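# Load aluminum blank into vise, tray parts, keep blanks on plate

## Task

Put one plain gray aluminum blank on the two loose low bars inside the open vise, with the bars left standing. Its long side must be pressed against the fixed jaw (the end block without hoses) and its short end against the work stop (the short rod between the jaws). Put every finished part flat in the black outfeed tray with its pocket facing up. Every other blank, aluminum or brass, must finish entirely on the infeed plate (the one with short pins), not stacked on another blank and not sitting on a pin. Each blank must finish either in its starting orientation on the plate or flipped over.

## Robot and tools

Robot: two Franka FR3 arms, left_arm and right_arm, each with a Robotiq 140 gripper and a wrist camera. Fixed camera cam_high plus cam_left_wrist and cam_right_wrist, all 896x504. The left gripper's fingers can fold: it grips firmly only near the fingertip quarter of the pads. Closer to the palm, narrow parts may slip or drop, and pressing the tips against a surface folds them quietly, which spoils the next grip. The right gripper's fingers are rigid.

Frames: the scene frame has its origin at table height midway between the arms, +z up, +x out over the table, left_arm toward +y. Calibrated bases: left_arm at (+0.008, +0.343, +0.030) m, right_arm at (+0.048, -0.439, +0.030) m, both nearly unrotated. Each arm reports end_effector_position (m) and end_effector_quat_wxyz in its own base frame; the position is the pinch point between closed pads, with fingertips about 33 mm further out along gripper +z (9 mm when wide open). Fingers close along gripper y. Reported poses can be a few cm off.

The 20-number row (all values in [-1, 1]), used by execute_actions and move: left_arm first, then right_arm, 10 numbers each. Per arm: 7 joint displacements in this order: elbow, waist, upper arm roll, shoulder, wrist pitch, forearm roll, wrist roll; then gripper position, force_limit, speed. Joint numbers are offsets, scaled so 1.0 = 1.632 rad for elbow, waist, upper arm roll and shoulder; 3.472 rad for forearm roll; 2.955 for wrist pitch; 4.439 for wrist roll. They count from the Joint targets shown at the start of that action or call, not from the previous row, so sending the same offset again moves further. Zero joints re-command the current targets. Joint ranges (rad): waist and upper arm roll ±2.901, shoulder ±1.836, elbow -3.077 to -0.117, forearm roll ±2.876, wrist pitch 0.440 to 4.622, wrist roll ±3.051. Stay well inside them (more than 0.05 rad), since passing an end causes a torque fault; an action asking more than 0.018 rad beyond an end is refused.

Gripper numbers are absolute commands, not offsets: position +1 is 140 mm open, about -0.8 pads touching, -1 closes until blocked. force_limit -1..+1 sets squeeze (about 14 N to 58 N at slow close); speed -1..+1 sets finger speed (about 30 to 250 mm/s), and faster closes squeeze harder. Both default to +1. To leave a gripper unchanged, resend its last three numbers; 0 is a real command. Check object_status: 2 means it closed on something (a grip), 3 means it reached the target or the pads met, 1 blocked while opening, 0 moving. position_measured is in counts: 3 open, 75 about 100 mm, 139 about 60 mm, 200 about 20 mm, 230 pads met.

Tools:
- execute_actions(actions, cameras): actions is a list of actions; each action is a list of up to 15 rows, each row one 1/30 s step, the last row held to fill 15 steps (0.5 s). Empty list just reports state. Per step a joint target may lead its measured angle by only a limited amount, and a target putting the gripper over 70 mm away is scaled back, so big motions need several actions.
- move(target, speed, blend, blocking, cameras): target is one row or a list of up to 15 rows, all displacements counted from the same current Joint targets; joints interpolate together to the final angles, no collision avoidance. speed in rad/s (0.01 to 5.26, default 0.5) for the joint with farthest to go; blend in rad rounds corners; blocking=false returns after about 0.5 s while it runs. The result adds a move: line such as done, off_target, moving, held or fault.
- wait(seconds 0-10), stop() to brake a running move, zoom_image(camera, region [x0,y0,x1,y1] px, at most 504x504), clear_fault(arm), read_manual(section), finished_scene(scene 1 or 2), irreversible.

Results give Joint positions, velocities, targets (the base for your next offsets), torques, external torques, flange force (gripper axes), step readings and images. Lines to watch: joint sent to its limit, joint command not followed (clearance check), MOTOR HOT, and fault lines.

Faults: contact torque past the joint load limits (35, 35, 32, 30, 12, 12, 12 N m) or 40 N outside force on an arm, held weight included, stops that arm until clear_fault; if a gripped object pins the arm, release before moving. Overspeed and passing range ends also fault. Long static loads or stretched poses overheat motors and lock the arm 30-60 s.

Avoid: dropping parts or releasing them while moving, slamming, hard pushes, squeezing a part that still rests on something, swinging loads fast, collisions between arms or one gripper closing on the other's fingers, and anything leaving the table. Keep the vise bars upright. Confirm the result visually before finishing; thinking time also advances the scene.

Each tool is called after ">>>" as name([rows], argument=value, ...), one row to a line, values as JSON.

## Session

Scene 1 succeeded. Reading the state for scene 2.

>>> execute_actions(actions=[])

Scene clock: 0.00 s.
left_arm: end_effector_position=(+0.2746, -0.1132, +0.3643) position_measured=3 object_status=3 end_effector_quat_wxyz=(+0.076, +0.784, -0.513, -0.341) | right_arm: end_effector_position=(+0.4580, +0.4983, +0.1243) position_measured=3 object_status=3 end_effector_quat_wxyz=(-0.143, +0.984, -0.098, +0.047)
Joint names: [elbow, waist, upper arm roll, shoulder, wrist pitch, forearm roll, wrist roll]
Joint positions: left_arm=[-1.879 -0.387 0.01 -0.113 1.052 -0.013 -0.793] | right_arm=[-2.044 0.792 0.011 0.291 2.612 0.198 -0.727]
Joint velocities: within noise
Joint torques (N m): no reading
External joint torques (N m): no reading
Flange force (N): no reading
Joint targets: left_arm=[-1.879 -0.387 0.010 -0.113 1.052 -0.013 -0.793] | right_arm=[-2.044 0.792 0.011 0.291 2.612 0.198 -0.727]
Tool commands: left_gripper/position=+1.0 left_gripper/force_limit=+1.0 left_gripper/speed=+1.0 right_gripper/position=+1.0 right_gripper/force_limit=+1.0 right_gripper/speed=+1.0
camera_calibration:
cam_left_wrist: T_world_to_cam=[[-0.751797, -0.462321, 0.470171, -0.0102289], [-0.0192211, 0.728096, 0.685205, -0.153851], [-0.659115, 0.506098, -0.556267, 0.583852], [0, 0, 0, 1]] pos_world=[0.374178, -0.188197, 0.435007]
cam_right_wrist: T_world_to_cam=[[-0.162411, -0.941069, -0.296668, 0.589702], [-0.960744, 0.0822802, 0.264956, 0.370162], [-0.224932, 0.328054, -0.917489, 0.189139], [0, 0, 0, 1]] pos_world=[0.493949, 0.462445, 0.250402]

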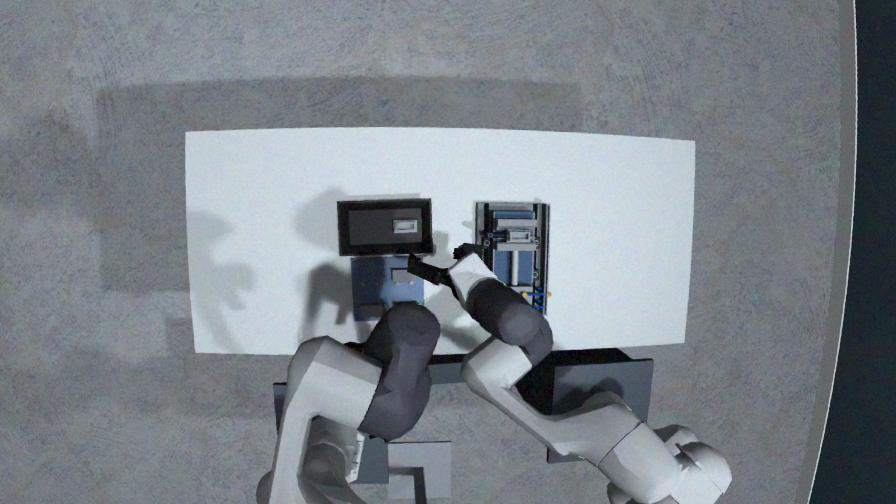

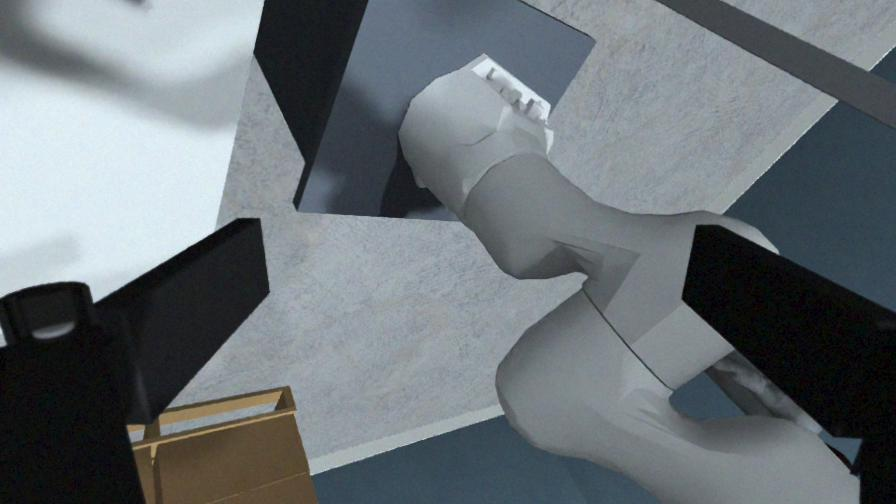

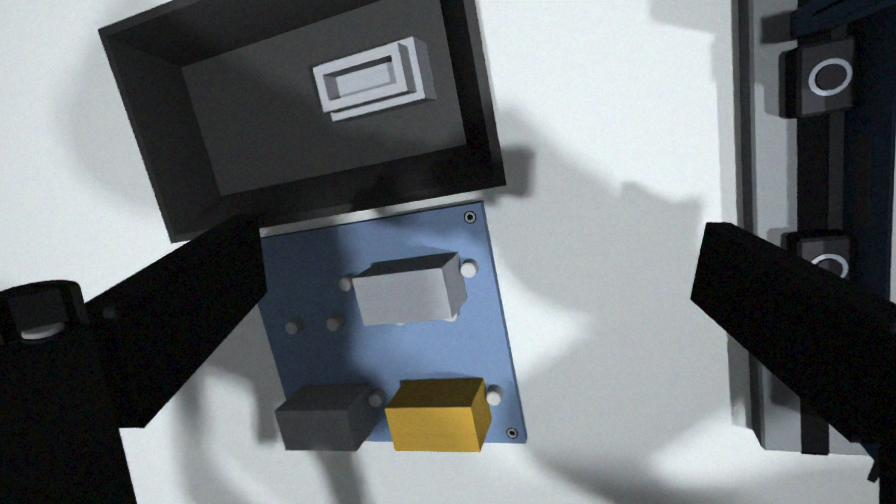

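>>> zoom_image(camera="cam_right_wrist", region=[100, 0, 560, 460])

>>> zoom_image(camera="cam_high", region=[320, 190, 580, 340])

Scaled by 1.096 from the camera's 896x504 image, which has a finer 1280x720 frame.

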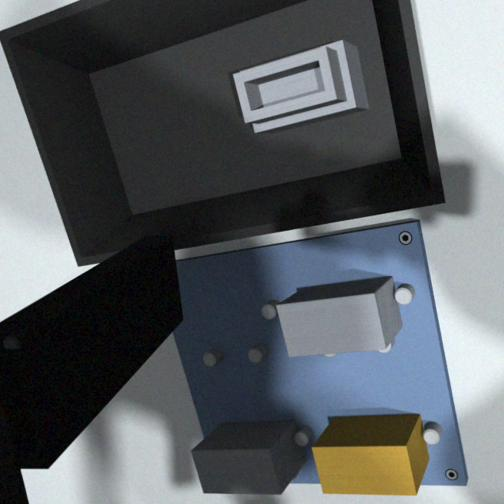

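Scaled by 1.938 from the camera's 896x504 image, which has a finer 1280x720 frame.

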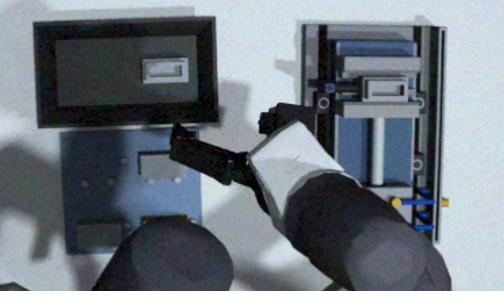

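>>> move([
  [0,0,0,0,0,0,0,1,1,1,-0.0956,0,-0.0067,-0.1783,-0.1394,-0.057,0,1,1,1],
  [0,0,0,0,0,0,0,1,1,1,-0.0374,-0.7304,-0.0067,-0.3928,-0.2897,-0.057,0.0739,1,1,1],
  [0.3044,-0.1353,-0.0061,0.3687,0.2771,0.0037,0.7495,0,-1,0,-0.0374,-0.7304,-0.0067,-0.3928,-0.2897,-0.057,0.0739,-0.08,-1,0],
], speed=[0.6,1.0,1.0], blend=[0.1,0,0])

Scene clock: 40.37 s.
left_arm: end_effector_position=(+0.5742, -0.3993, +0.2200) position_measured=129 object_status=0 end_effector_quat_wxyz=(-0.001, +0.705, +0.709, -0.002) | right_arm: end_effector_position=(+0.4156, -0.1756, +0.3503) position_measured=139 object_status=0 end_effector_quat_wxyz=(-0.002, +0.708, -0.707, +0.001)
Joint names: [elbow, waist, upper arm roll, shoulder, wrist pitch, forearm roll, wrist roll]
Joint positions: left_arm=[-1.384 -0.606 0 0.487 1.869 -0.004 2.531] | right_arm=[-2.106 -0.399 -0.002 -0.349 1.76 0.002 -0.403]
Joint velocities: within noise
Joint torques (N m): left_arm=[25.04 0.31 0.98 -47.41 2.75 1.23 0.13] | right_arm=[26.39 -0.77 0.54 -20.05 2.37 0.67 0.08]
External joint torques (N m): left_arm=[0.31 0.74 0.79 0.57 0.29 0.38 0.13] | right_arm=[1.5 -0.66 0.99 0.42 -0.25 -0.08 0.08]
Flange force (N): left_arm=[-0.9 3.5 0.2] | right_arm=[1.3 -5.4 -4.6]
Joint targets: left_arm=[-1.383 -0.608 0.000 0.488 1.871 0.000 2.534] | right_arm=[-2.105 -0.400 0.000 -0.350 1.756 0.001 -0.399]
move: done
camera_calibration:
cam_left_wrist: T_world_to_cam=[[0.999984, 0.00486557, -0.00291311, -0.564605], [0.00556626, -0.940382, 0.340075, -0.445384], [-0.00108478, -0.340085, -0.940394, 0.214691], [0, 0, 0, 1]] pos_world=[0.567308, -0.343071, 0.351713]
cam_right_wrist: T_world_to_cam=[[-0.999754, -0.0185742, -0.0121272, 0.425992], [-0.0216305, 0.937501, 0.34731, 0.0560556], [0.00491828, 0.347487, -0.937672, 0.522921], [0, 0, 0, 1]] pos_world=[0.424528, -0.226348, 0.476026]

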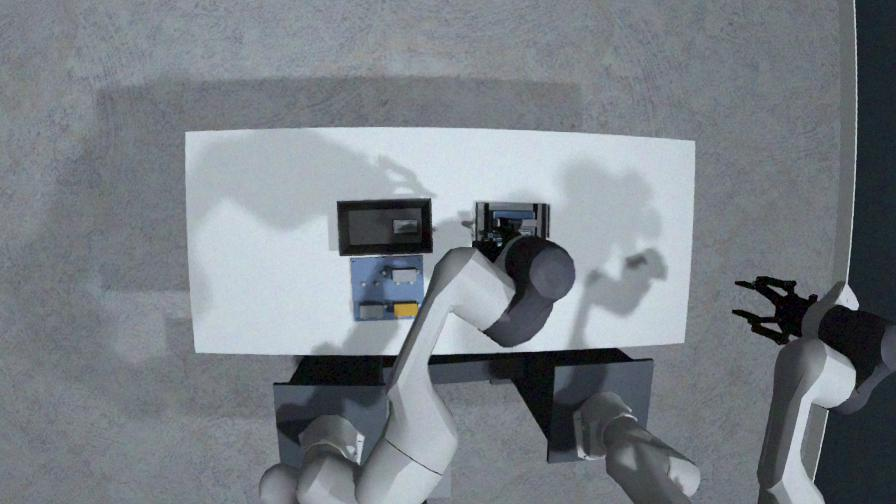

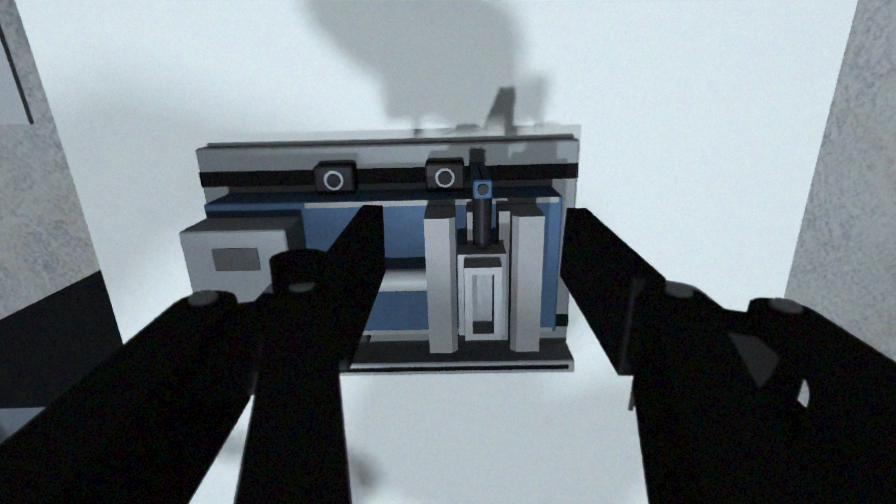

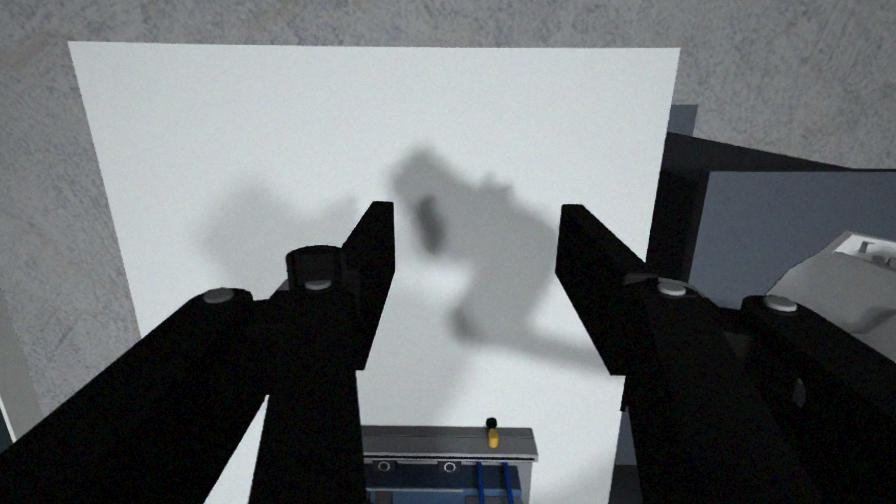

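>>> zoom_image(camera="cam_left_wrist", region=[415, 160, 555, 360])

>>> zoom_image(camera="cam_high", region=[325, 190, 445, 335])

Scaled by 2.520 from the camera's 896x504 image, which has a finer 1280x720 frame.

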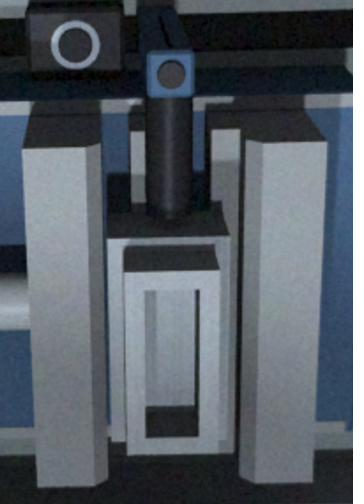

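Scaled by 3.476 from the camera's 896x504 image, which has a finer 1280x720 frame.

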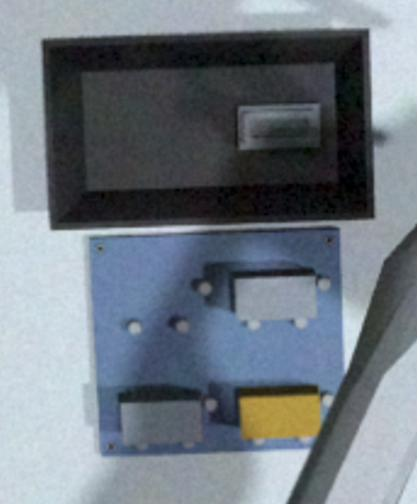

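>>> move(target=[0.1975,-0.047,0,0.1726,-0.0137,0,-0.0264,0,-1,0,0,0,0,0,0,0,0,-0.08,-1,0], speed=0.4, cameras=["cam_left_wrist"])

>>> zoom_image(camera="cam_left_wrist", region=[370, 130, 590, 350])

Scene clock: 62.97 s.
left_arm: end_effector_position=(+0.5883, -0.4812, +0.1647) position_measured=129 object_status=3 end_effector_quat_wxyz=(+0.001, +0.694, +0.720, -0.002) | right_arm: end_effector_position=(+0.4156, -0.1756, +0.3503) position_measured=139 object_status=3 end_effector_quat_wxyz=(-0.002, +0.708, -0.707, +0.001)
Joint names: [elbow, waist, upper arm roll, shoulder, wrist pitch, forearm roll, wrist roll]
Joint positions: left_arm=[-1.062 -0.684 0 0.77 1.833 -0.004 2.423] | right_arm=[-2.106 -0.399 -0.002 -0.349 1.76 0.002 -0.403]
Joint velocities: left_arm=[0.001 0 -0.001 0 -0.001 0 -0.007] | right_arm=[within noise]
Joint torques (N m): left_arm=[25.12 0.2 1.1 -54.19 2.35 1.18 -0.16] | right_arm=[26.33 -0.73 0.46 -19.97 2.41 0.66 0.15]
External joint torques (N m): left_arm=[0.5 0.35 0.47 0.14 -0.1 0.32 -0.16] | right_arm=[1.45 -0.64 0.89 0.49 -0.21 -0.09 0.15]
Flange force (N): left_arm=[-3.6 4.5 -1.2] | right_arm=[1.3 -5.5 -4.3]
Joint targets: left_arm=[-1.060 -0.684 0.000 0.770 1.831 0.000 2.417] | right_arm=[-2.105 -0.400 0.000 -0.350 1.756 0.001 -0.399]
move: done
camera_calibration:
cam_left_wrist: T_world_to_cam=[[0.999383, 0.0351141, -0.000134462, -0.564026], [0.0330395, -0.939028, 0.34225, -0.51954], [0.0118915, -0.342043, -0.939609, 0.12609], [0, 0, 0, 1]] pos_world=[0.579344, -0.424929, 0.296212]
Images, in order (width x height): cam_left_wrist 896x504.

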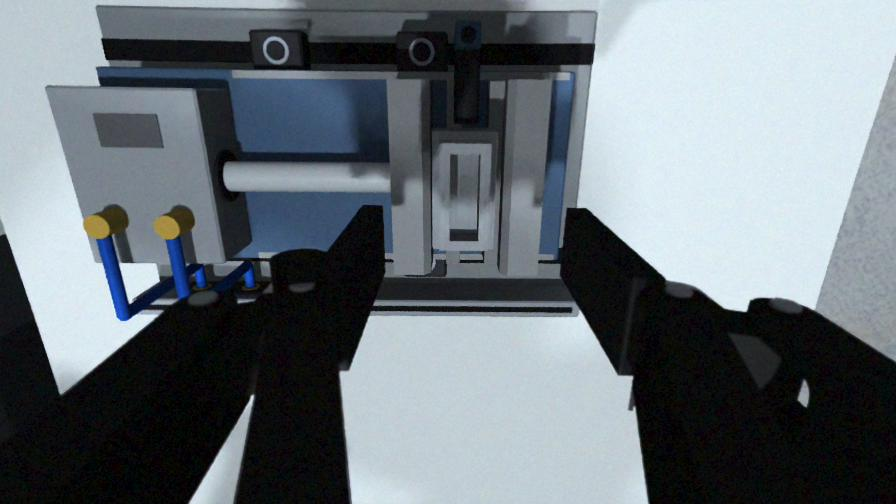

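Scaled by 2.291 from the camera's 896x504 image, which has a finer 1280x720 frame.

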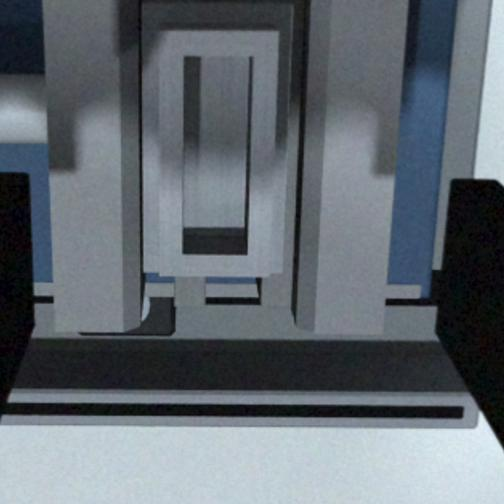

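>>> zoom_image(camera="cam_left_wrist", region=[420, 180, 510, 225])

>>> zoom_image(camera="cam_left_wrist", region=[420, 225, 510, 270])

Scaled by 5.600 from the camera's 896x504 image, which has a finer 1280x720 frame.

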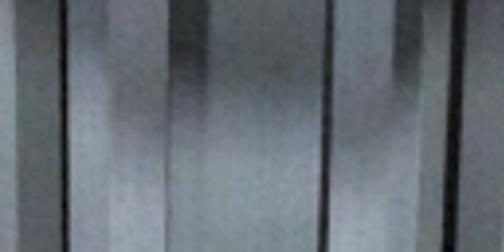

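Scaled by 5.600 from the camera's 896x504 image, which has a finer 1280x720 frame.

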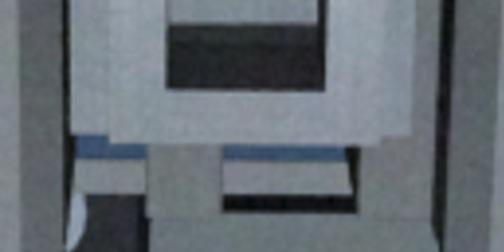

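>>> move([
  [-0.0681,0.0001,0,0.0127,0.0443,0,0.0014,0,-1,-1,0,0,0,0,0,0,0,-0.08,-1,0],
  [-0.0681,0.0001,0,0.0127,0.0443,0,0.0014,-1,-1,-1,0,0,0,0,0,0,0,-0.08,-1,0],
], speed=0.12, cameras=["cam_left_wrist"])

>>> zoom_image(camera="cam_left_wrist", region=[370, 130, 590, 350])

Scene clock: 100.17 s.
left_arm: end_effector_position=(+0.5857, -0.4789, +0.1080) position_measured=194 object_status=2 end_effector_quat_wxyz=(-0.001, +0.693, +0.721, -0.002) | right_arm: end_effector_position=(+0.4155, -0.1755, +0.3503) position_measured=139 object_status=3 end_effector_quat_wxyz=(-0.002, +0.708, -0.707, +0.001)
Joint names: [elbow, waist, upper arm roll, shoulder, wrist pitch, forearm roll, wrist roll]
Joint positions: left_arm=[-1.171 -0.684 0 0.791 1.96 -0.004 2.42] | right_arm=[-2.106 -0.399 -0.002 -0.349 1.76 0.002 -0.403]
Joint velocities: within noise
Joint torques (N m): left_arm=[23.86 -0.12 0.81 -53.2 2.69 1.11 0.07] | right_arm=[26.33 -0.8 0.4 -20 2.45 0.68 0.08]
External joint torques (N m): left_arm=[-0.59 0.17 0.25 1.32 0.25 0.29 0.07] | right_arm=[1.46 -0.69 0.84 0.43 -0.18 -0.07 0.08]
Flange force (N): left_arm=[-0.1 0.6 2.3] | right_arm=[1.5 -5.2 -4.3]
Joint targets: left_arm=[-1.171 -0.684 0.000 0.791 1.962 0.000 2.423] | right_arm=[-2.105 -0.400 0.000 -0.350 1.756 0.001 -0.399]
move: done
camera_calibration:
cam_left_wrist: T_world_to_cam=[[0.99929, 0.0375887, -0.00263419, -0.55999], [0.0362457, -0.939766, 0.33989, -0.499893], [0.0103005, -0.339744, -0.940461, 0.0756864], [0, 0, 0, 1]] pos_world=[0.576932, -0.423019, 0.239614]
Images, in order (width x height): cam_left_wrist 896x504.

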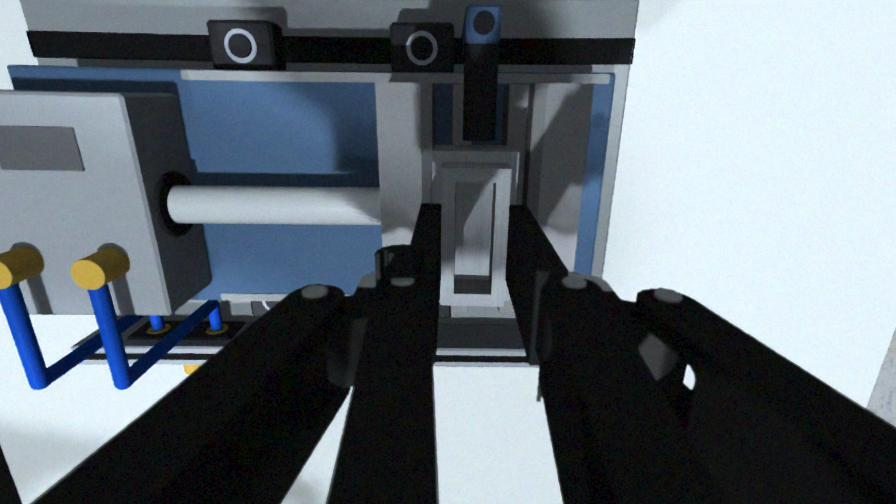

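Scaled by 2.291 from the camera's 896x504 image, which has a finer 1280x720 frame.

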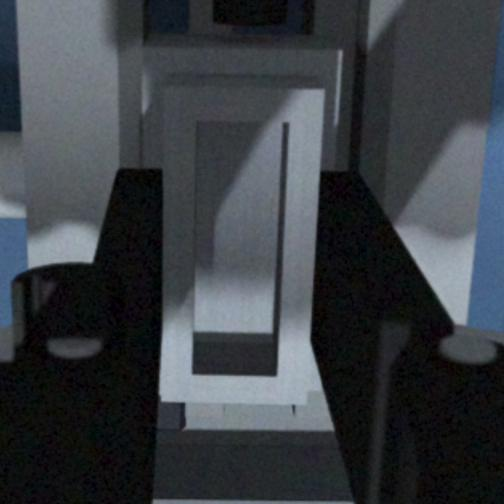

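>>> move([
  [0.0218,0,0,-0.0123,-0.0188,0,0,-1,-1,-1,0,0,0,0,0,0,0,-0.08,-1,0],
  [0.0541,0,0,-0.0207,-0.0413,0,0,-1,-1,-1,0,0,0,0,0,0,0,-0.08,-1,0],
  [-0.4847,0.3169,0,-0.3355,0.0824,0,0.1165,-1,-1,-1,0.0201,0.4569,0,0.1713,0.0832,0,0.1637,-0.08,-1,0],
  [-0.5174,0.3169,0,-0.2621,0.141,0,0.1165,-1,-1,-1,0.0201,0.4569,0,0.1713,0.0832,0,0.1637,-0.08,-1,0],
], speed=[0.1,0.25,0.7,0.3], blend=[0.01,0.03,0.03,0])

>>> zoom_image(camera="cam_right_wrist", region=[380, 160, 560, 420])

>>> zoom_image(camera="cam_left_wrist", region=[380, 130, 560, 430])

Scene clock: 131.27 s.
left_arm: end_effector_position=(+0.5914, -0.0992, +0.0580) position_measured=194 object_status=2 end_effector_quat_wxyz=(-0.003, +0.692, +0.722, -0.003) | right_arm: end_effector_position=(+0.4977, +0.1798, +0.2488) position_measured=139 object_status=3 end_effector_quat_wxyz=(+0.002, +0.715, -0.699, -0.002)
Joint names: [elbow, waist, upper arm roll, shoulder, wrist pitch, forearm roll, wrist roll]
Joint positions: left_arm=[-2.017 -0.167 0.001 0.365 2.375 -0.003 2.936] | right_arm=[-2.074 0.344 0.001 -0.071 1.997 0.002 0.322]
Joint velocities: left_arm=[-0.001 -0.001 -0.002 0.001 0.003 0 0.005] | right_arm=[-0.001 0.001 0 0.001 0.002 -0.001 0.004]
Joint torques (N m): left_arm=[22.07 0.43 0.61 -41.84 2.98 0.87 0.08] | right_arm=[26.33 -0.27 0.3 -29.58 2.74 0.62 0.05]
External joint torques (N m): left_arm=[0.67 0.5 0.28 -0.74 0.53 0.23 0.08] | right_arm=[1.7 -0.19 0.44 0.63 0.2 -0.06 0.05]
Flange force (N): left_arm=[0.8 0.2 -0.4] | right_arm=[-2.8 -7.2 -2.2]
Joint targets: left_arm=[-2.016 -0.167 0.000 0.363 2.378 0.000 2.941] | right_arm=[-2.073 0.345 0.000 -0.070 2.002 0.001 0.327]
move: done
camera_calibration:
cam_left_wrist: T_world_to_cam=[[0.999105, 0.041747, -0.00674028, -0.579395], [0.0415593, -0.939887, 0.338946, -0.129426], [0.00781489, -0.338923, -0.940782, 0.159172], [0, 0, 0, 1]] pos_world=[0.583012, -0.0435107, 0.189709]
cam_right_wrist: T_world_to_cam=[[-0.999195, -0.0401137, -0.00105558, 0.514278], [-0.0379965, 0.937345, 0.346325, -0.231696], [-0.0129029, 0.346086, -0.938114, 0.313114], [0, 0, 0, 1]] pos_world=[0.509101, 0.129444, 0.374522]

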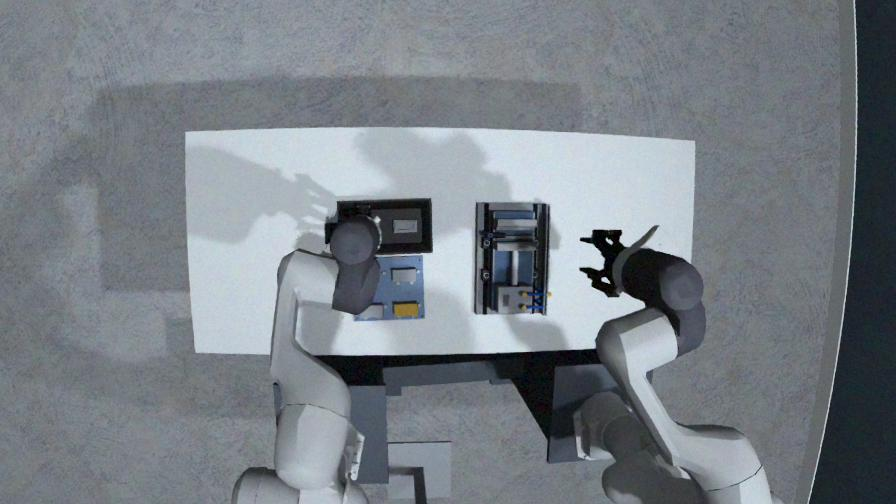

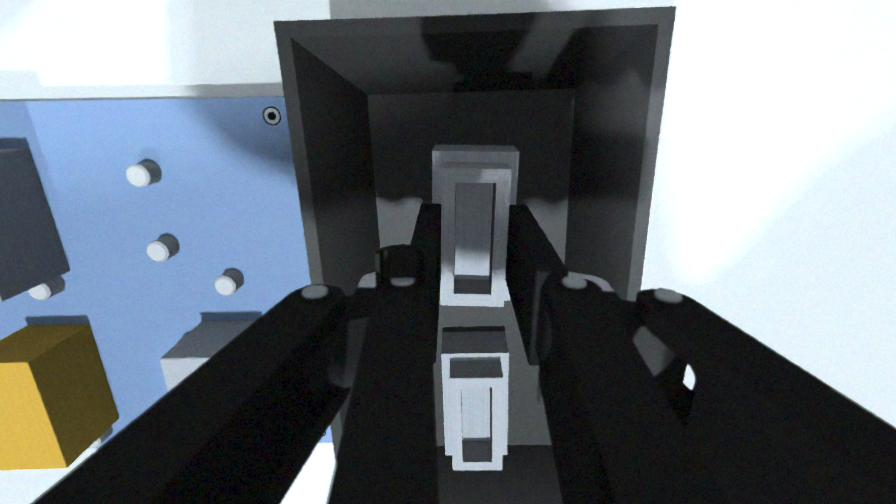

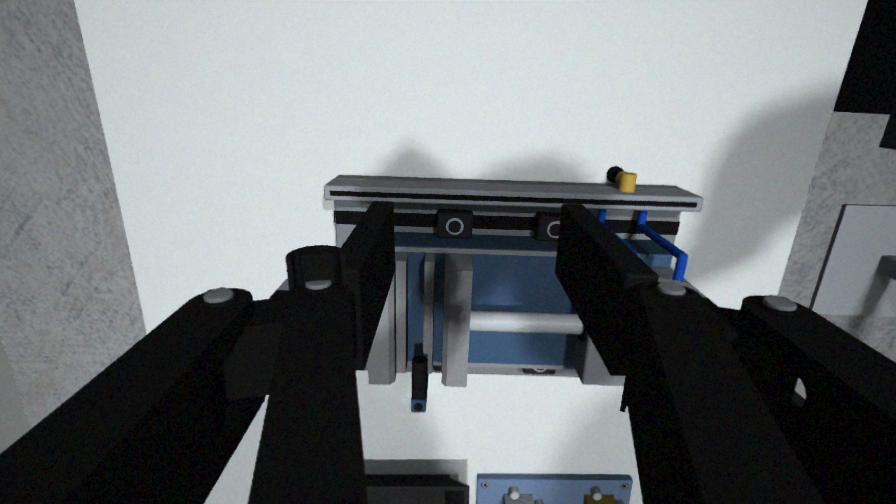

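Scaled by 1.938 from the camera's 896x504 image, which has a finer 1280x720 frame.

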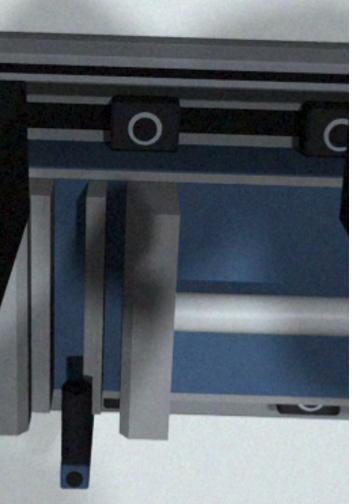

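Scaled by 1.680 from the camera's 896x504 image, which has a finer 1280x720 frame.

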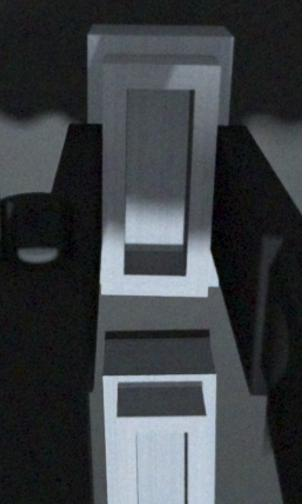

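>>> zoom_image(camera="cam_left_wrist", region=[425, 138, 525, 178])

>>> zoom_image(camera="cam_left_wrist", region=[425, 320, 525, 380])

Scaled by 5.040 from the camera's 896x504 image, which has a finer 1280x720 frame.

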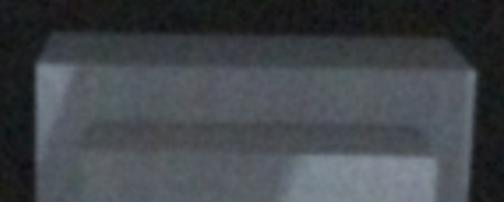

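Scaled by 5.040 from the camera's 896x504 image, which has a finer 1280x720 frame.

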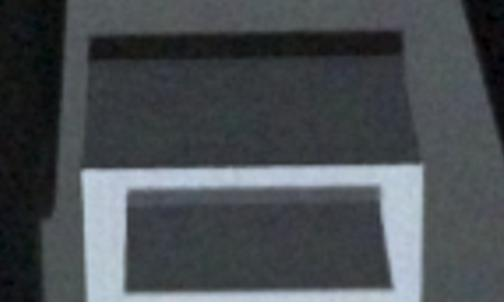

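>>> move(target=[-0.00236,0,0,0.01518,0.00969,0,0,-1,-1,-1,0,0,0,0,0,0,0,-0.08,-1,0], speed=0.05, cameras=[])

>>> move(target=[-0.00034,0,0,0.00217,0.00138,0,0,-1,-1,-1,0,0,0,0,0,0,0,-0.08,-1,0], speed=0.03, cameras=[])

Scene clock: 142.60 s.
left_arm: end_effector_position=(+0.5926, -0.0994, +0.0456) position_measured=194 object_status=2 end_effector_quat_wxyz=(-0.001, +0.692, +0.721, -0.002) | right_arm: end_effector_position=(+0.4980, +0.1798, +0.2489) position_measured=139 object_status=3 end_effector_quat_wxyz=(+0.002, +0.714, -0.700, -0.002)
Joint names: [elbow, waist, upper arm roll, shoulder, wrist pitch, forearm roll, wrist roll]
Joint positions: left_arm=[-2.02 -0.167 0.001 0.388 2.403 -0.003 2.938] | right_arm=[-2.074 0.344 0.001 -0.071 1.998 0.002 0.324]
Joint velocities: left_arm=[0 0 0 0 0.004 0 0] | right_arm=[within noise]
Joint torques (N m): left_arm=[21.54 0.39 0.69 -41.87 2.96 0.85 0.08] | right_arm=[26.1 -0.29 0.31 -29.57 2.68 0.59 0.12]
External joint torques (N m): left_arm=[0.44 0.39 0.26 -0.32 0.51 0.23 0.08] | right_arm=[1.49 -0.21 0.46 0.59 0.15 -0.08 0.12]
Flange force (N): left_arm=[0.6 0.3 0.3] | right_arm=[-2.6 -6.3 -2.0]
Joint targets: left_arm=[-2.020 -0.167 0.000 0.388 2.407 0.000 2.941] | right_arm=[-2.073 0.345 0.000 -0.070 2.002 0.001 0.327]
move: done
No camera images: "cameras" was empty.

Scene clock: 143.30 s.
left_arm: end_effector_position=(+0.5928, -0.0995, +0.0439) position_measured=194 object_status=2 end_effector_quat_wxyz=(-0.001, +0.692, +0.721, -0.002) | right_arm: end_effector_position=(+0.4980, +0.1798, +0.2490) position_measured=139 object_status=3 end_effector_quat_wxyz=(+0.002, +0.714, -0.700, -0.002)
Joint names: [elbow, waist, upper arm roll, shoulder, wrist pitch, forearm roll, wrist roll]
Joint positions: left_arm=[-2.02 -0.167 0.001 0.391 2.407 -0.003 2.938] | right_arm=[-2.074 0.344 0.001 -0.071 1.998 0.002 0.324]
Joint velocities: within noise
Joint torques (N m): left_arm=[21.26 0.44 0.68 -41.76 2.86 0.85 0.13] | right_arm=[26.12 -0.28 0.34 -29.56 2.7 0.61 0.07]
External joint torques (N m): left_arm=[0.1 0.64 0.43 -0.11 0.38 0.22 0.13] | right_arm=[1.58 -0.32 0.36 0.59 0.18 -0.07 0.06]
Flange force (N): left_arm=[1.2 -0.2 0.6] | right_arm=[-2.5 -6.7 -2.1]
Joint targets: left_arm=[-2.020 -0.167 0.000 0.391 2.411 0.000 2.941] | right_arm=[-2.073 0.345 0.000 -0.070 2.002 0.001 0.327]
move: done
No camera images: "cameras" was empty.

>>> move(target=[-0.00034,0,0,0.00217,0.00138,0,0,-1,-1,-1,0,0,0,0,0,0,0,-0.08,-1,0], speed=0.03, cameras=[])

>>> move(target=[-0.0002,0,0,0.0013,0.00083,0,0,-1,-1,-1,0,0,0,0,0,0,0,-0.08,-1,0], speed=0.03, cameras=[])

Scene clock: 146.33 s.
left_arm: end_effector_position=(+0.5928, -0.0995, +0.0419) position_measured=194 object_status=2 end_effector_quat_wxyz=(-0.001, +0.693, +0.721, -0.002) | right_arm: end_effector_position=(+0.4980, +0.1798, +0.2490) position_measured=139 object_status=3 end_effector_quat_wxyz=(+0.002, +0.714, -0.700, -0.002)
Joint names: [elbow, waist, upper arm roll, shoulder, wrist pitch, forearm roll, wrist roll]
Joint positions: left_arm=[-2.021 -0.167 0.001 0.395 2.411 -0.003 2.938] | right_arm=[-2.074 0.344 0.001 -0.071 1.998 0.002 0.324]
Joint velocities: left_arm=[0.001 0 0 0 0.003 -0.001 0] | right_arm=[within noise]
Joint torques (N m): left_arm=[21.29 0.46 0.73 -41.75 2.95 0.84 0.12] | right_arm=[26.07 -0.31 0.37 -29.55 2.66 0.61 0.13]
External joint torques (N m): left_arm=[0.2 0.63 0.44 -0.05 0.47 0.22 0.12] | right_arm=[1.51 -0.22 0.53 0.57 0.13 -0.06 0.13]
Flange force (N): left_arm=[1.1 0.2 0.8] | right_arm=[-2.7 -6.3 -2.1]
Joint targets: left_arm=[-2.021 -0.167 0.000 0.395 2.415 0.000 2.941] | right_arm=[-2.073 0.345 0.000 -0.070 2.002 0.001 0.327]
move: done
No camera images: "cameras" was empty.

Scene clock: 147.03 s.
left_arm: end_effector_position=(+0.5928, -0.0995, +0.0407) position_measured=194 object_status=2 end_effector_quat_wxyz=(-0.001, +0.693, +0.721, -0.002) | right_arm: end_effector_position=(+0.4980, +0.1798, +0.2490) position_measured=139 object_status=3 end_effector_quat_wxyz=(+0.002, +0.714, -0.700, -0.002)
Joint names: [elbow, waist, upper arm roll, shoulder, wrist pitch, forearm roll, wrist roll]
Joint positions: left_arm=[-2.021 -0.167 0.001 0.397 2.414 -0.003 2.938] | right_arm=[-2.074 0.344 0.001 -0.071 1.998 0.002 0.324]
Joint velocities: within noise
Joint torques (N m): left_arm=[21.29 0.41 0.74 -41.76 2.91 0.84 0.15] | right_arm=[26.04 -0.31 0.37 -29.57 2.68 0.61 0.12]
External joint torques (N m): left_arm=[0.35 0.57 0.44 -0.17 0.45 0.23 0.16] | right_arm=[1.53 -0.21 0.53 0.48 0.16 -0.06 0.12]
Flange force (N): left_arm=[1.1 0.5 0.5] | right_arm=[-2.6 -6.1 -2.1]
Joint targets: left_arm=[-2.021 -0.167 0.000 0.397 2.418 0.000 2.941] | right_arm=[-2.073 0.345 0.000 -0.070 2.002 0.001 0.327]
move: done
No camera images: "cameras" was empty.

>>> move(target=[-0.00025,0,0,0.00163,0.00104,0,0,-1,-1,-1,0,0,0,0,0,0,0,-0.08,-1,0], speed=0.03, cameras=[])

>>> move(target=[-0.00025,0,0,0.00163,0.00104,0,0,-1,-1,-1,0,0,0,0,0,0,0,-0.08,-1,0], speed=0.03, cameras=["cam_left_wrist"])

>>> zoom_image(camera="cam_left_wrist", region=[425, 320, 525, 380])

Scene clock: 150.17 s.
left_arm: end_effector_position=(+0.5930, -0.0995, +0.0402) position_measured=194 object_status=2 end_effector_quat_wxyz=(-0.001, +0.693, +0.721, -0.002) | right_arm: end_effector_position=(+0.4981, +0.1798, +0.2490) position_measured=139 object_status=3 end_effector_quat_wxyz=(+0.002, +0.714, -0.700, -0.002)
Joint names: [elbow, waist, upper arm roll, shoulder, wrist pitch, forearm roll, wrist roll]
Joint positions: left_arm=[-2.021 -0.167 0.001 0.397 2.416 -0.003 2.938] | right_arm=[-2.074 0.344 0.001 -0.071 1.998 0.002 0.324]
Joint velocities: within noise
Joint torques (N m): left_arm=[21.14 0.39 0.77 -40.67 3.18 0.84 0.07] | right_arm=[26.02 -0.27 0.4 -29.54 2.66 0.6 0.12]
External joint torques (N m): left_arm=[0.03 0.61 0.53 1.12 0.69 0.22 0.07] | right_arm=[1.49 -0.19 0.54 0.53 0.14 -0.07 0.12]
Flange force (N): left_arm=[0.7 2.0 3.4] | right_arm=[-2.7 -6.1 -2.1]
Joint targets: left_arm=[-2.022 -0.167 0.000 0.400 2.421 0.000 2.941] | right_arm=[-2.073 0.345 0.000 -0.070 2.002 0.001 0.327]
move: done
No camera images: "cameras" was empty.

Scene clock: 150.87 s.
left_arm: end_effector_position=(+0.5935, -0.0996, +0.0397) position_measured=194 object_status=2 end_effector_quat_wxyz=(+0.000, +0.693, +0.721, -0.001) | right_arm: end_effector_position=(+0.4981, +0.1798, +0.2490) position_measured=139 object_status=3 end_effector_quat_wxyz=(+0.002, +0.714, -0.700, -0.002)
Joint names: [elbow, waist, upper arm roll, shoulder, wrist pitch, forearm roll, wrist roll]
Joint positions: left_arm=[-2.021 -0.167 0.001 0.399 2.419 -0.003 2.938] | right_arm=[-2.074 0.344 0.001 -0.071 1.998 0.002 0.324]
Joint velocities: within noise
Joint torques (N m): left_arm=[20.83 -0.07 0.49 -39.8 3.21 0.83 0.12] | right_arm=[26 -0.36 0.34 -29.6 2.64 0.61 0.08]
External joint torques (N m): left_arm=[-0.23 0.06 0.17 1.94 0.72 0.21 0.12] | right_arm=[1.52 -0.18 0.59 0.36 0.12 -0.06 0.08]
Flange force (N): left_arm=[-0.2 2.7 5.0] | right_arm=[-2.5 -5.7 -2.3]
Joint targets: left_arm=[-2.022 -0.167 0.000 0.402 2.424 0.000 2.941] | right_arm=[-2.073 0.345 0.000 -0.070 2.002 0.001 0.327]
move: done
camera_calibration:
cam_left_wrist: T_world_to_cam=[[0.999219, 0.0394946, -0.000875916, -0.582098], [0.0374398, -0.939693, 0.339962, -0.121236], [0.0126036, -0.33973, -0.940439, 0.138989], [0, 0, 0, 1]] pos_world=[0.584431, -0.0437161, 0.171416]
Images, in order (width x height): cam_left_wrist 896x504.

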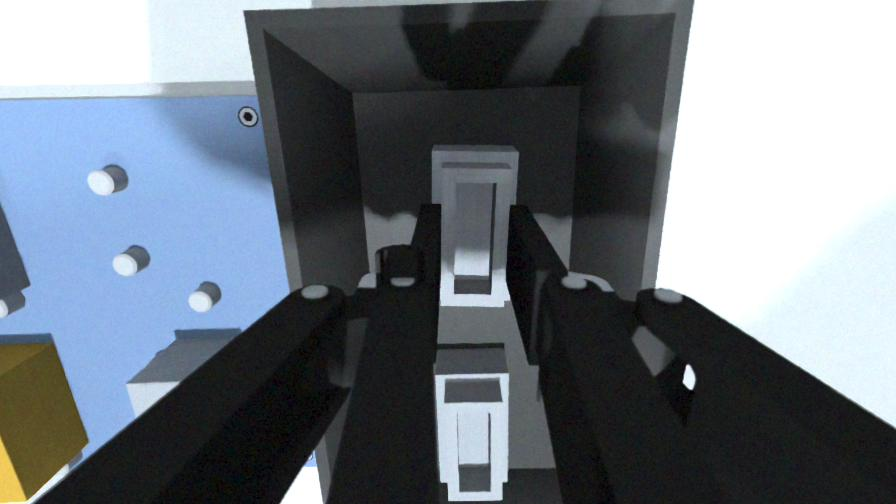

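Scaled by 5.040 from the camera's 896x504 image, which has a finer 1280x720 frame.

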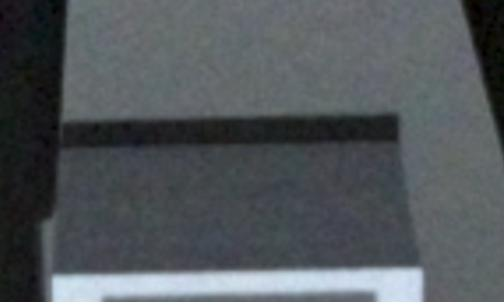

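>>> move([
  [0.0002,0,0,-0.00163,-0.00104,0,0,-1,-1,-1,0,0,0,0,0,0,0,-0.08,-1,0],
  [0.0002,0,0,-0.00163,-0.00104,0,0,-0.3,-1,-1,0,0,0,0,0,0,0,-0.08,-1,0],
  [0.0368,0,0,-0.0972,-0.074,0,0,-0.3,-1,-1,0,0,0,0,0,0,0,-0.08,-1,0],
  [-0.0478,0.2862,0,-0.4301,-0.2112,0,-0.3086,-0.3,-1,-1,0.3504,0.3742,0,0.4309,0.0448,-0.0003,0.1304,-0.08,-1,0],
], speed=[0.05,0.1,0.25,0.7])

>>> zoom_image(camera="cam_right_wrist", region=[340, 120, 620, 400])

>>> zoom_image(camera="cam_high", region=[325, 190, 445, 335])

Scene clock: 167.43 s.
left_arm: end_effector_position=(+0.4467, +0.1364, +0.3335) position_measured=167 object_status=3 end_effector_quat_wxyz=(+0.001, -0.147, +0.989, -0.001) | right_arm: end_effector_position=(+0.4064, +0.5800, +0.0839) position_measured=139 object_status=3 end_effector_quat_wxyz=(+0.003, +0.726, -0.687, -0.001)
Joint names: [elbow, waist, upper arm roll, shoulder, wrist pitch, forearm roll, wrist roll]
Joint positions: left_arm=[-2.099 0.298 0 -0.298 1.802 -0.003 1.576] | right_arm=[-1.502 0.958 0.001 0.634 2.13 0.002 0.902]
Joint velocities: left_arm=[0 0.001 0 0.001 0 0.001 -0.007] | right_arm=[0 0 -0.001 0.001 0 0 0.004]
Joint torques (N m): left_arm=[24.46 0.93 0.52 -22.18 2.34 1 -0.19] | right_arm=[25.52 -0.57 1.13 -50.15 2.64 0.32 0.02]
External joint torques (N m): left_arm=[-0.01 1.09 0.99 -0.22 -0.07 0.23 -0.19] | right_arm=[1.76 -0.82 0.4 0.64 0.19 -0.33 0.02]
Flange force (N): left_arm=[0.7 1.8 -0.2] | right_arm=[-8.6 -7.8 0.0]
Joint targets: left_arm=[-2.100 0.300 0.000 -0.300 1.800 0.000 1.571] | right_arm=[-1.501 0.956 0.000 0.633 2.134 0.000 0.906]
move: done
camera_calibration:
cam_left_wrist: T_world_to_cam=[[-0.289173, 0.957274, -0.00210701, 0.00625773], [0.900218, 0.272685, 0.339485, -0.544429], [0.325554, 0.0962731, -0.940609, 0.297974], [0, 0, 0, 1]] pos_world=[0.394908, 0.11378, 0.465116]
cam_right_wrist: T_world_to_cam=[[-0.997336, -0.0729184, -0.00185248, 0.457169], [-0.0691104, 0.93652, 0.343736, -0.539807], [-0.0233298, 0.342948, -0.939065, 0.0249367], [0, 0, 0, 1]] pos_world=[0.419227, 0.530324, 0.209815]

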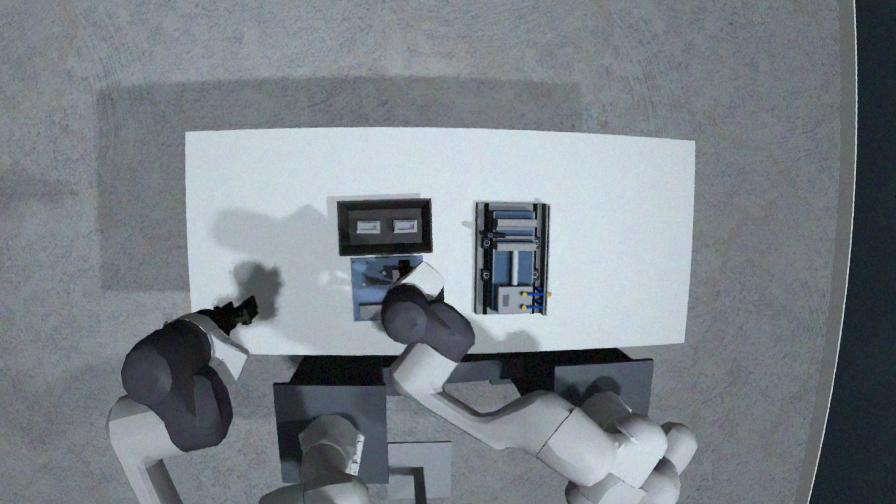

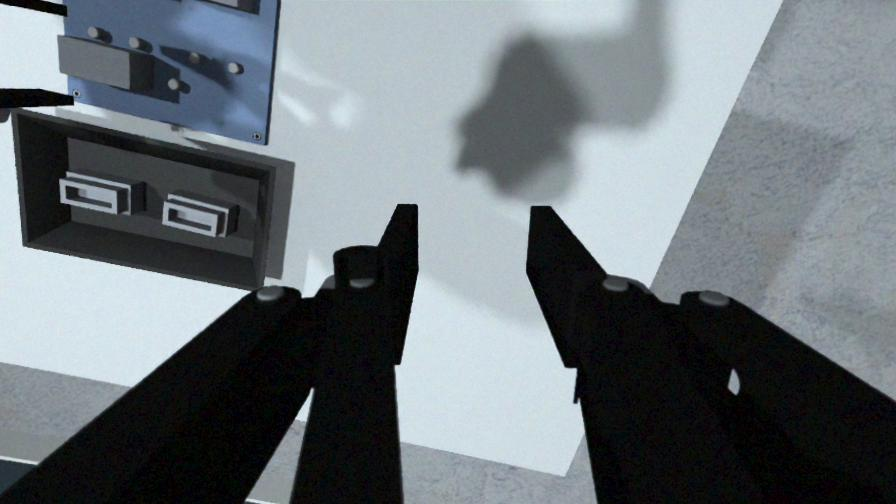

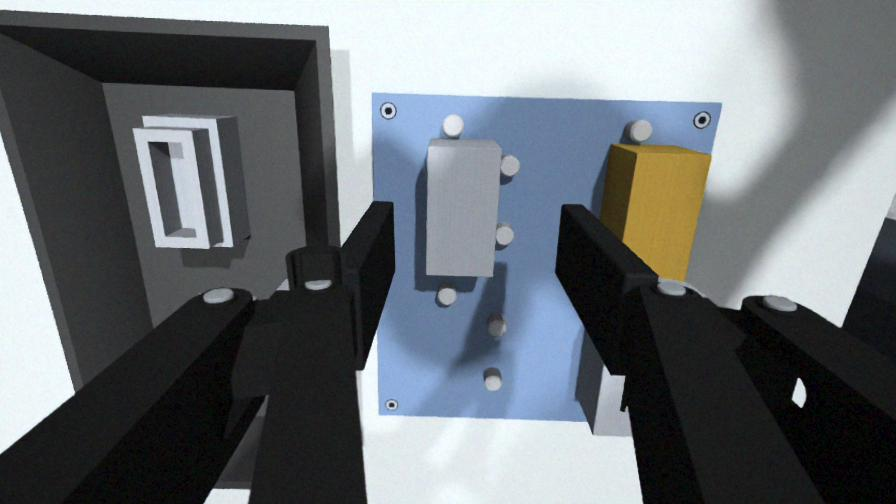

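Scaled by 1.800 from the camera's 896x504 image, which has a finer 1280x720 frame.

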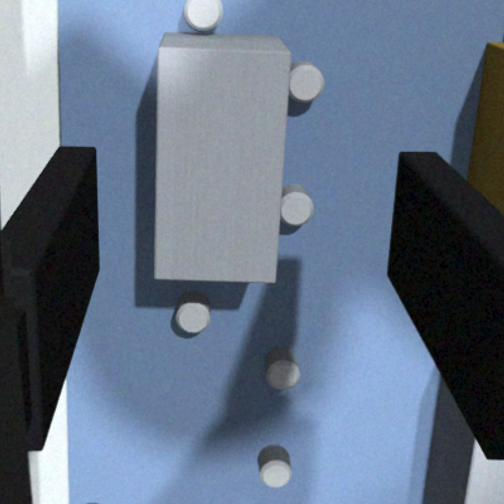

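Scaled by 3.476 from the camera's 896x504 image, which has a finer 1280x720 frame.

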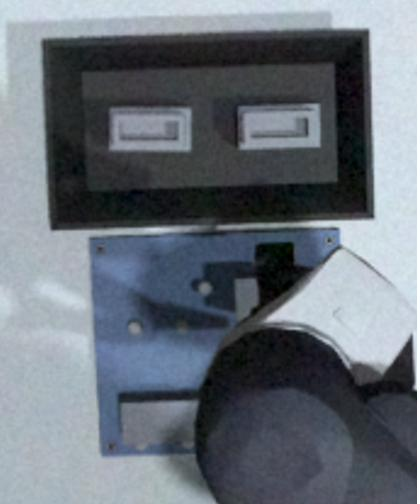

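>>> zoom_image(camera="cam_right_wrist", region=[415, 130, 515, 210])

>>> zoom_image(camera="cam_right_wrist", region=[415, 210, 515, 290])

Scaled by 5.040 from the camera's 896x504 image, which has a finer 1280x720 frame.

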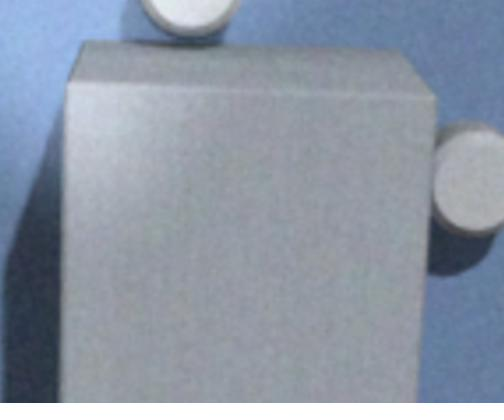

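Scaled by 5.040 from the camera's 896x504 image, which has a finer 1280x720 frame.

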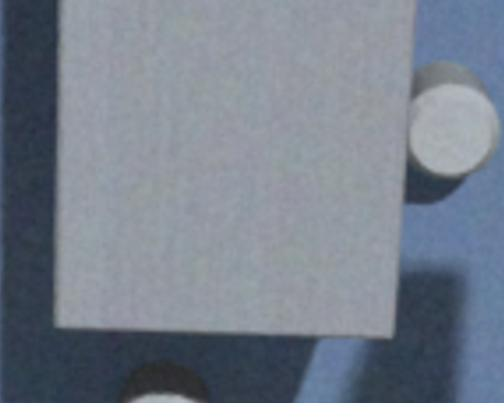

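>>> move([
  [0,0,0,0,0,0,0,-0.3,-1,-1,0.0126,0.0004,0,0.0646,0.0287,0,0.0024,-0.08,-1,0],
  [0,0,0,0,0,0,0,-0.3,-1,-1,0.0126,0.0004,0,0.0646,0.0287,0,0.0024,-1,-1,-1],
  [0,0,0,0,0,0,0,-0.3,-1,-1,0.033,0.0004,0,0.005,-0.0155,0,0.0024,-1,-1,-1],
], speed=[0.15,0.2,0.15], cameras=["cam_right_wrist"])

>>> zoom_image(camera="cam_right_wrist", region=[380, 130, 580, 350])

Scene clock: 200.07 s.
left_arm: end_effector_position=(+0.4465, +0.1364, +0.3333) position_measured=167 object_status=3 end_effector_quat_wxyz=(+0.000, -0.148, +0.989, -0.002) | right_arm: end_effector_position=(+0.4121, +0.5879, +0.0985) position_measured=183 object_status=2 end_effector_quat_wxyz=(+0.000, +0.723, -0.691, -0.001)
Joint names: [elbow, waist, upper arm roll, shoulder, wrist pitch, forearm roll, wrist roll]
Joint positions: left_arm=[-2.1 0.299 0 -0.298 1.802 -0.003 1.574] | right_arm=[-1.449 0.958 0.001 0.643 2.093 0.002 0.914]
Joint velocities: left_arm=[within noise] | right_arm=[0.002 0.002 0.001 0 -0.003 0.001 0]
Joint torques (N m): left_arm=[24.59 0.89 0.52 -22.15 2.4 1 -0.21] | right_arm=[26.43 -0.18 1.16 -51.87 2.33 0.36 0.1]
External joint torques (N m): left_arm=[-0.03 0.93 0.84 -0.04 -0.03 0.21 -0.21] | right_arm=[2.31 -0.4 0.46 -0.51 -0.16 -0.3 0.09]
Flange force (N): left_arm=[0.2 1.4 0.0] | right_arm=[-9.6 -7.6 -2.7]
Joint targets: left_arm=[-2.100 0.300 0.000 -0.300 1.800 0.000 1.571] | right_arm=[-1.447 0.957 0.000 0.641 2.088 0.000 0.917]
move: done
camera_calibration:
cam_right_wrist: T_world_to_cam=[[-0.998097, -0.061353, -0.00623379, 0.457448], [-0.0596733, 0.935343, 0.348673, -0.555565], [-0.0155614, 0.348381, -0.937224, 0.0294129], [0, 0, 0, 1]] pos_world=[0.423883, 0.537463, 0.224129]
Images, in order (width x height): cam_right_wrist 896x504.

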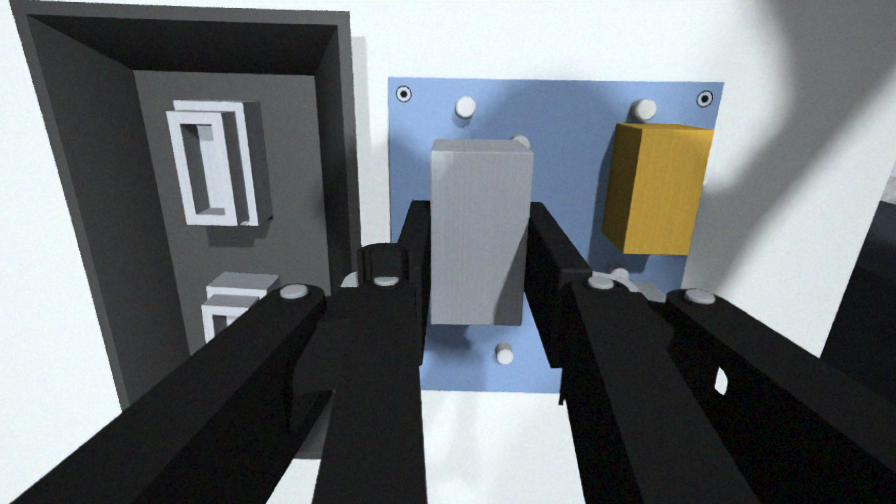

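Scaled by 2.291 from the camera's 896x504 image, which has a finer 1280x720 frame.

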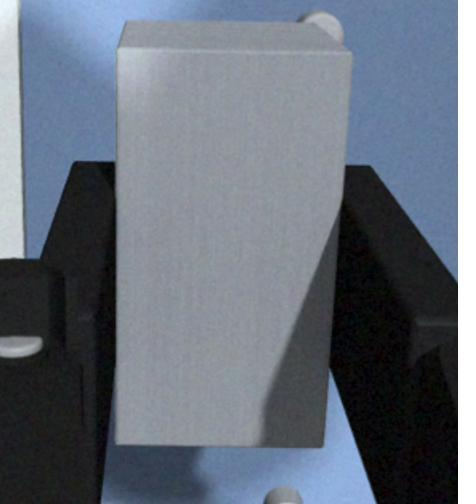

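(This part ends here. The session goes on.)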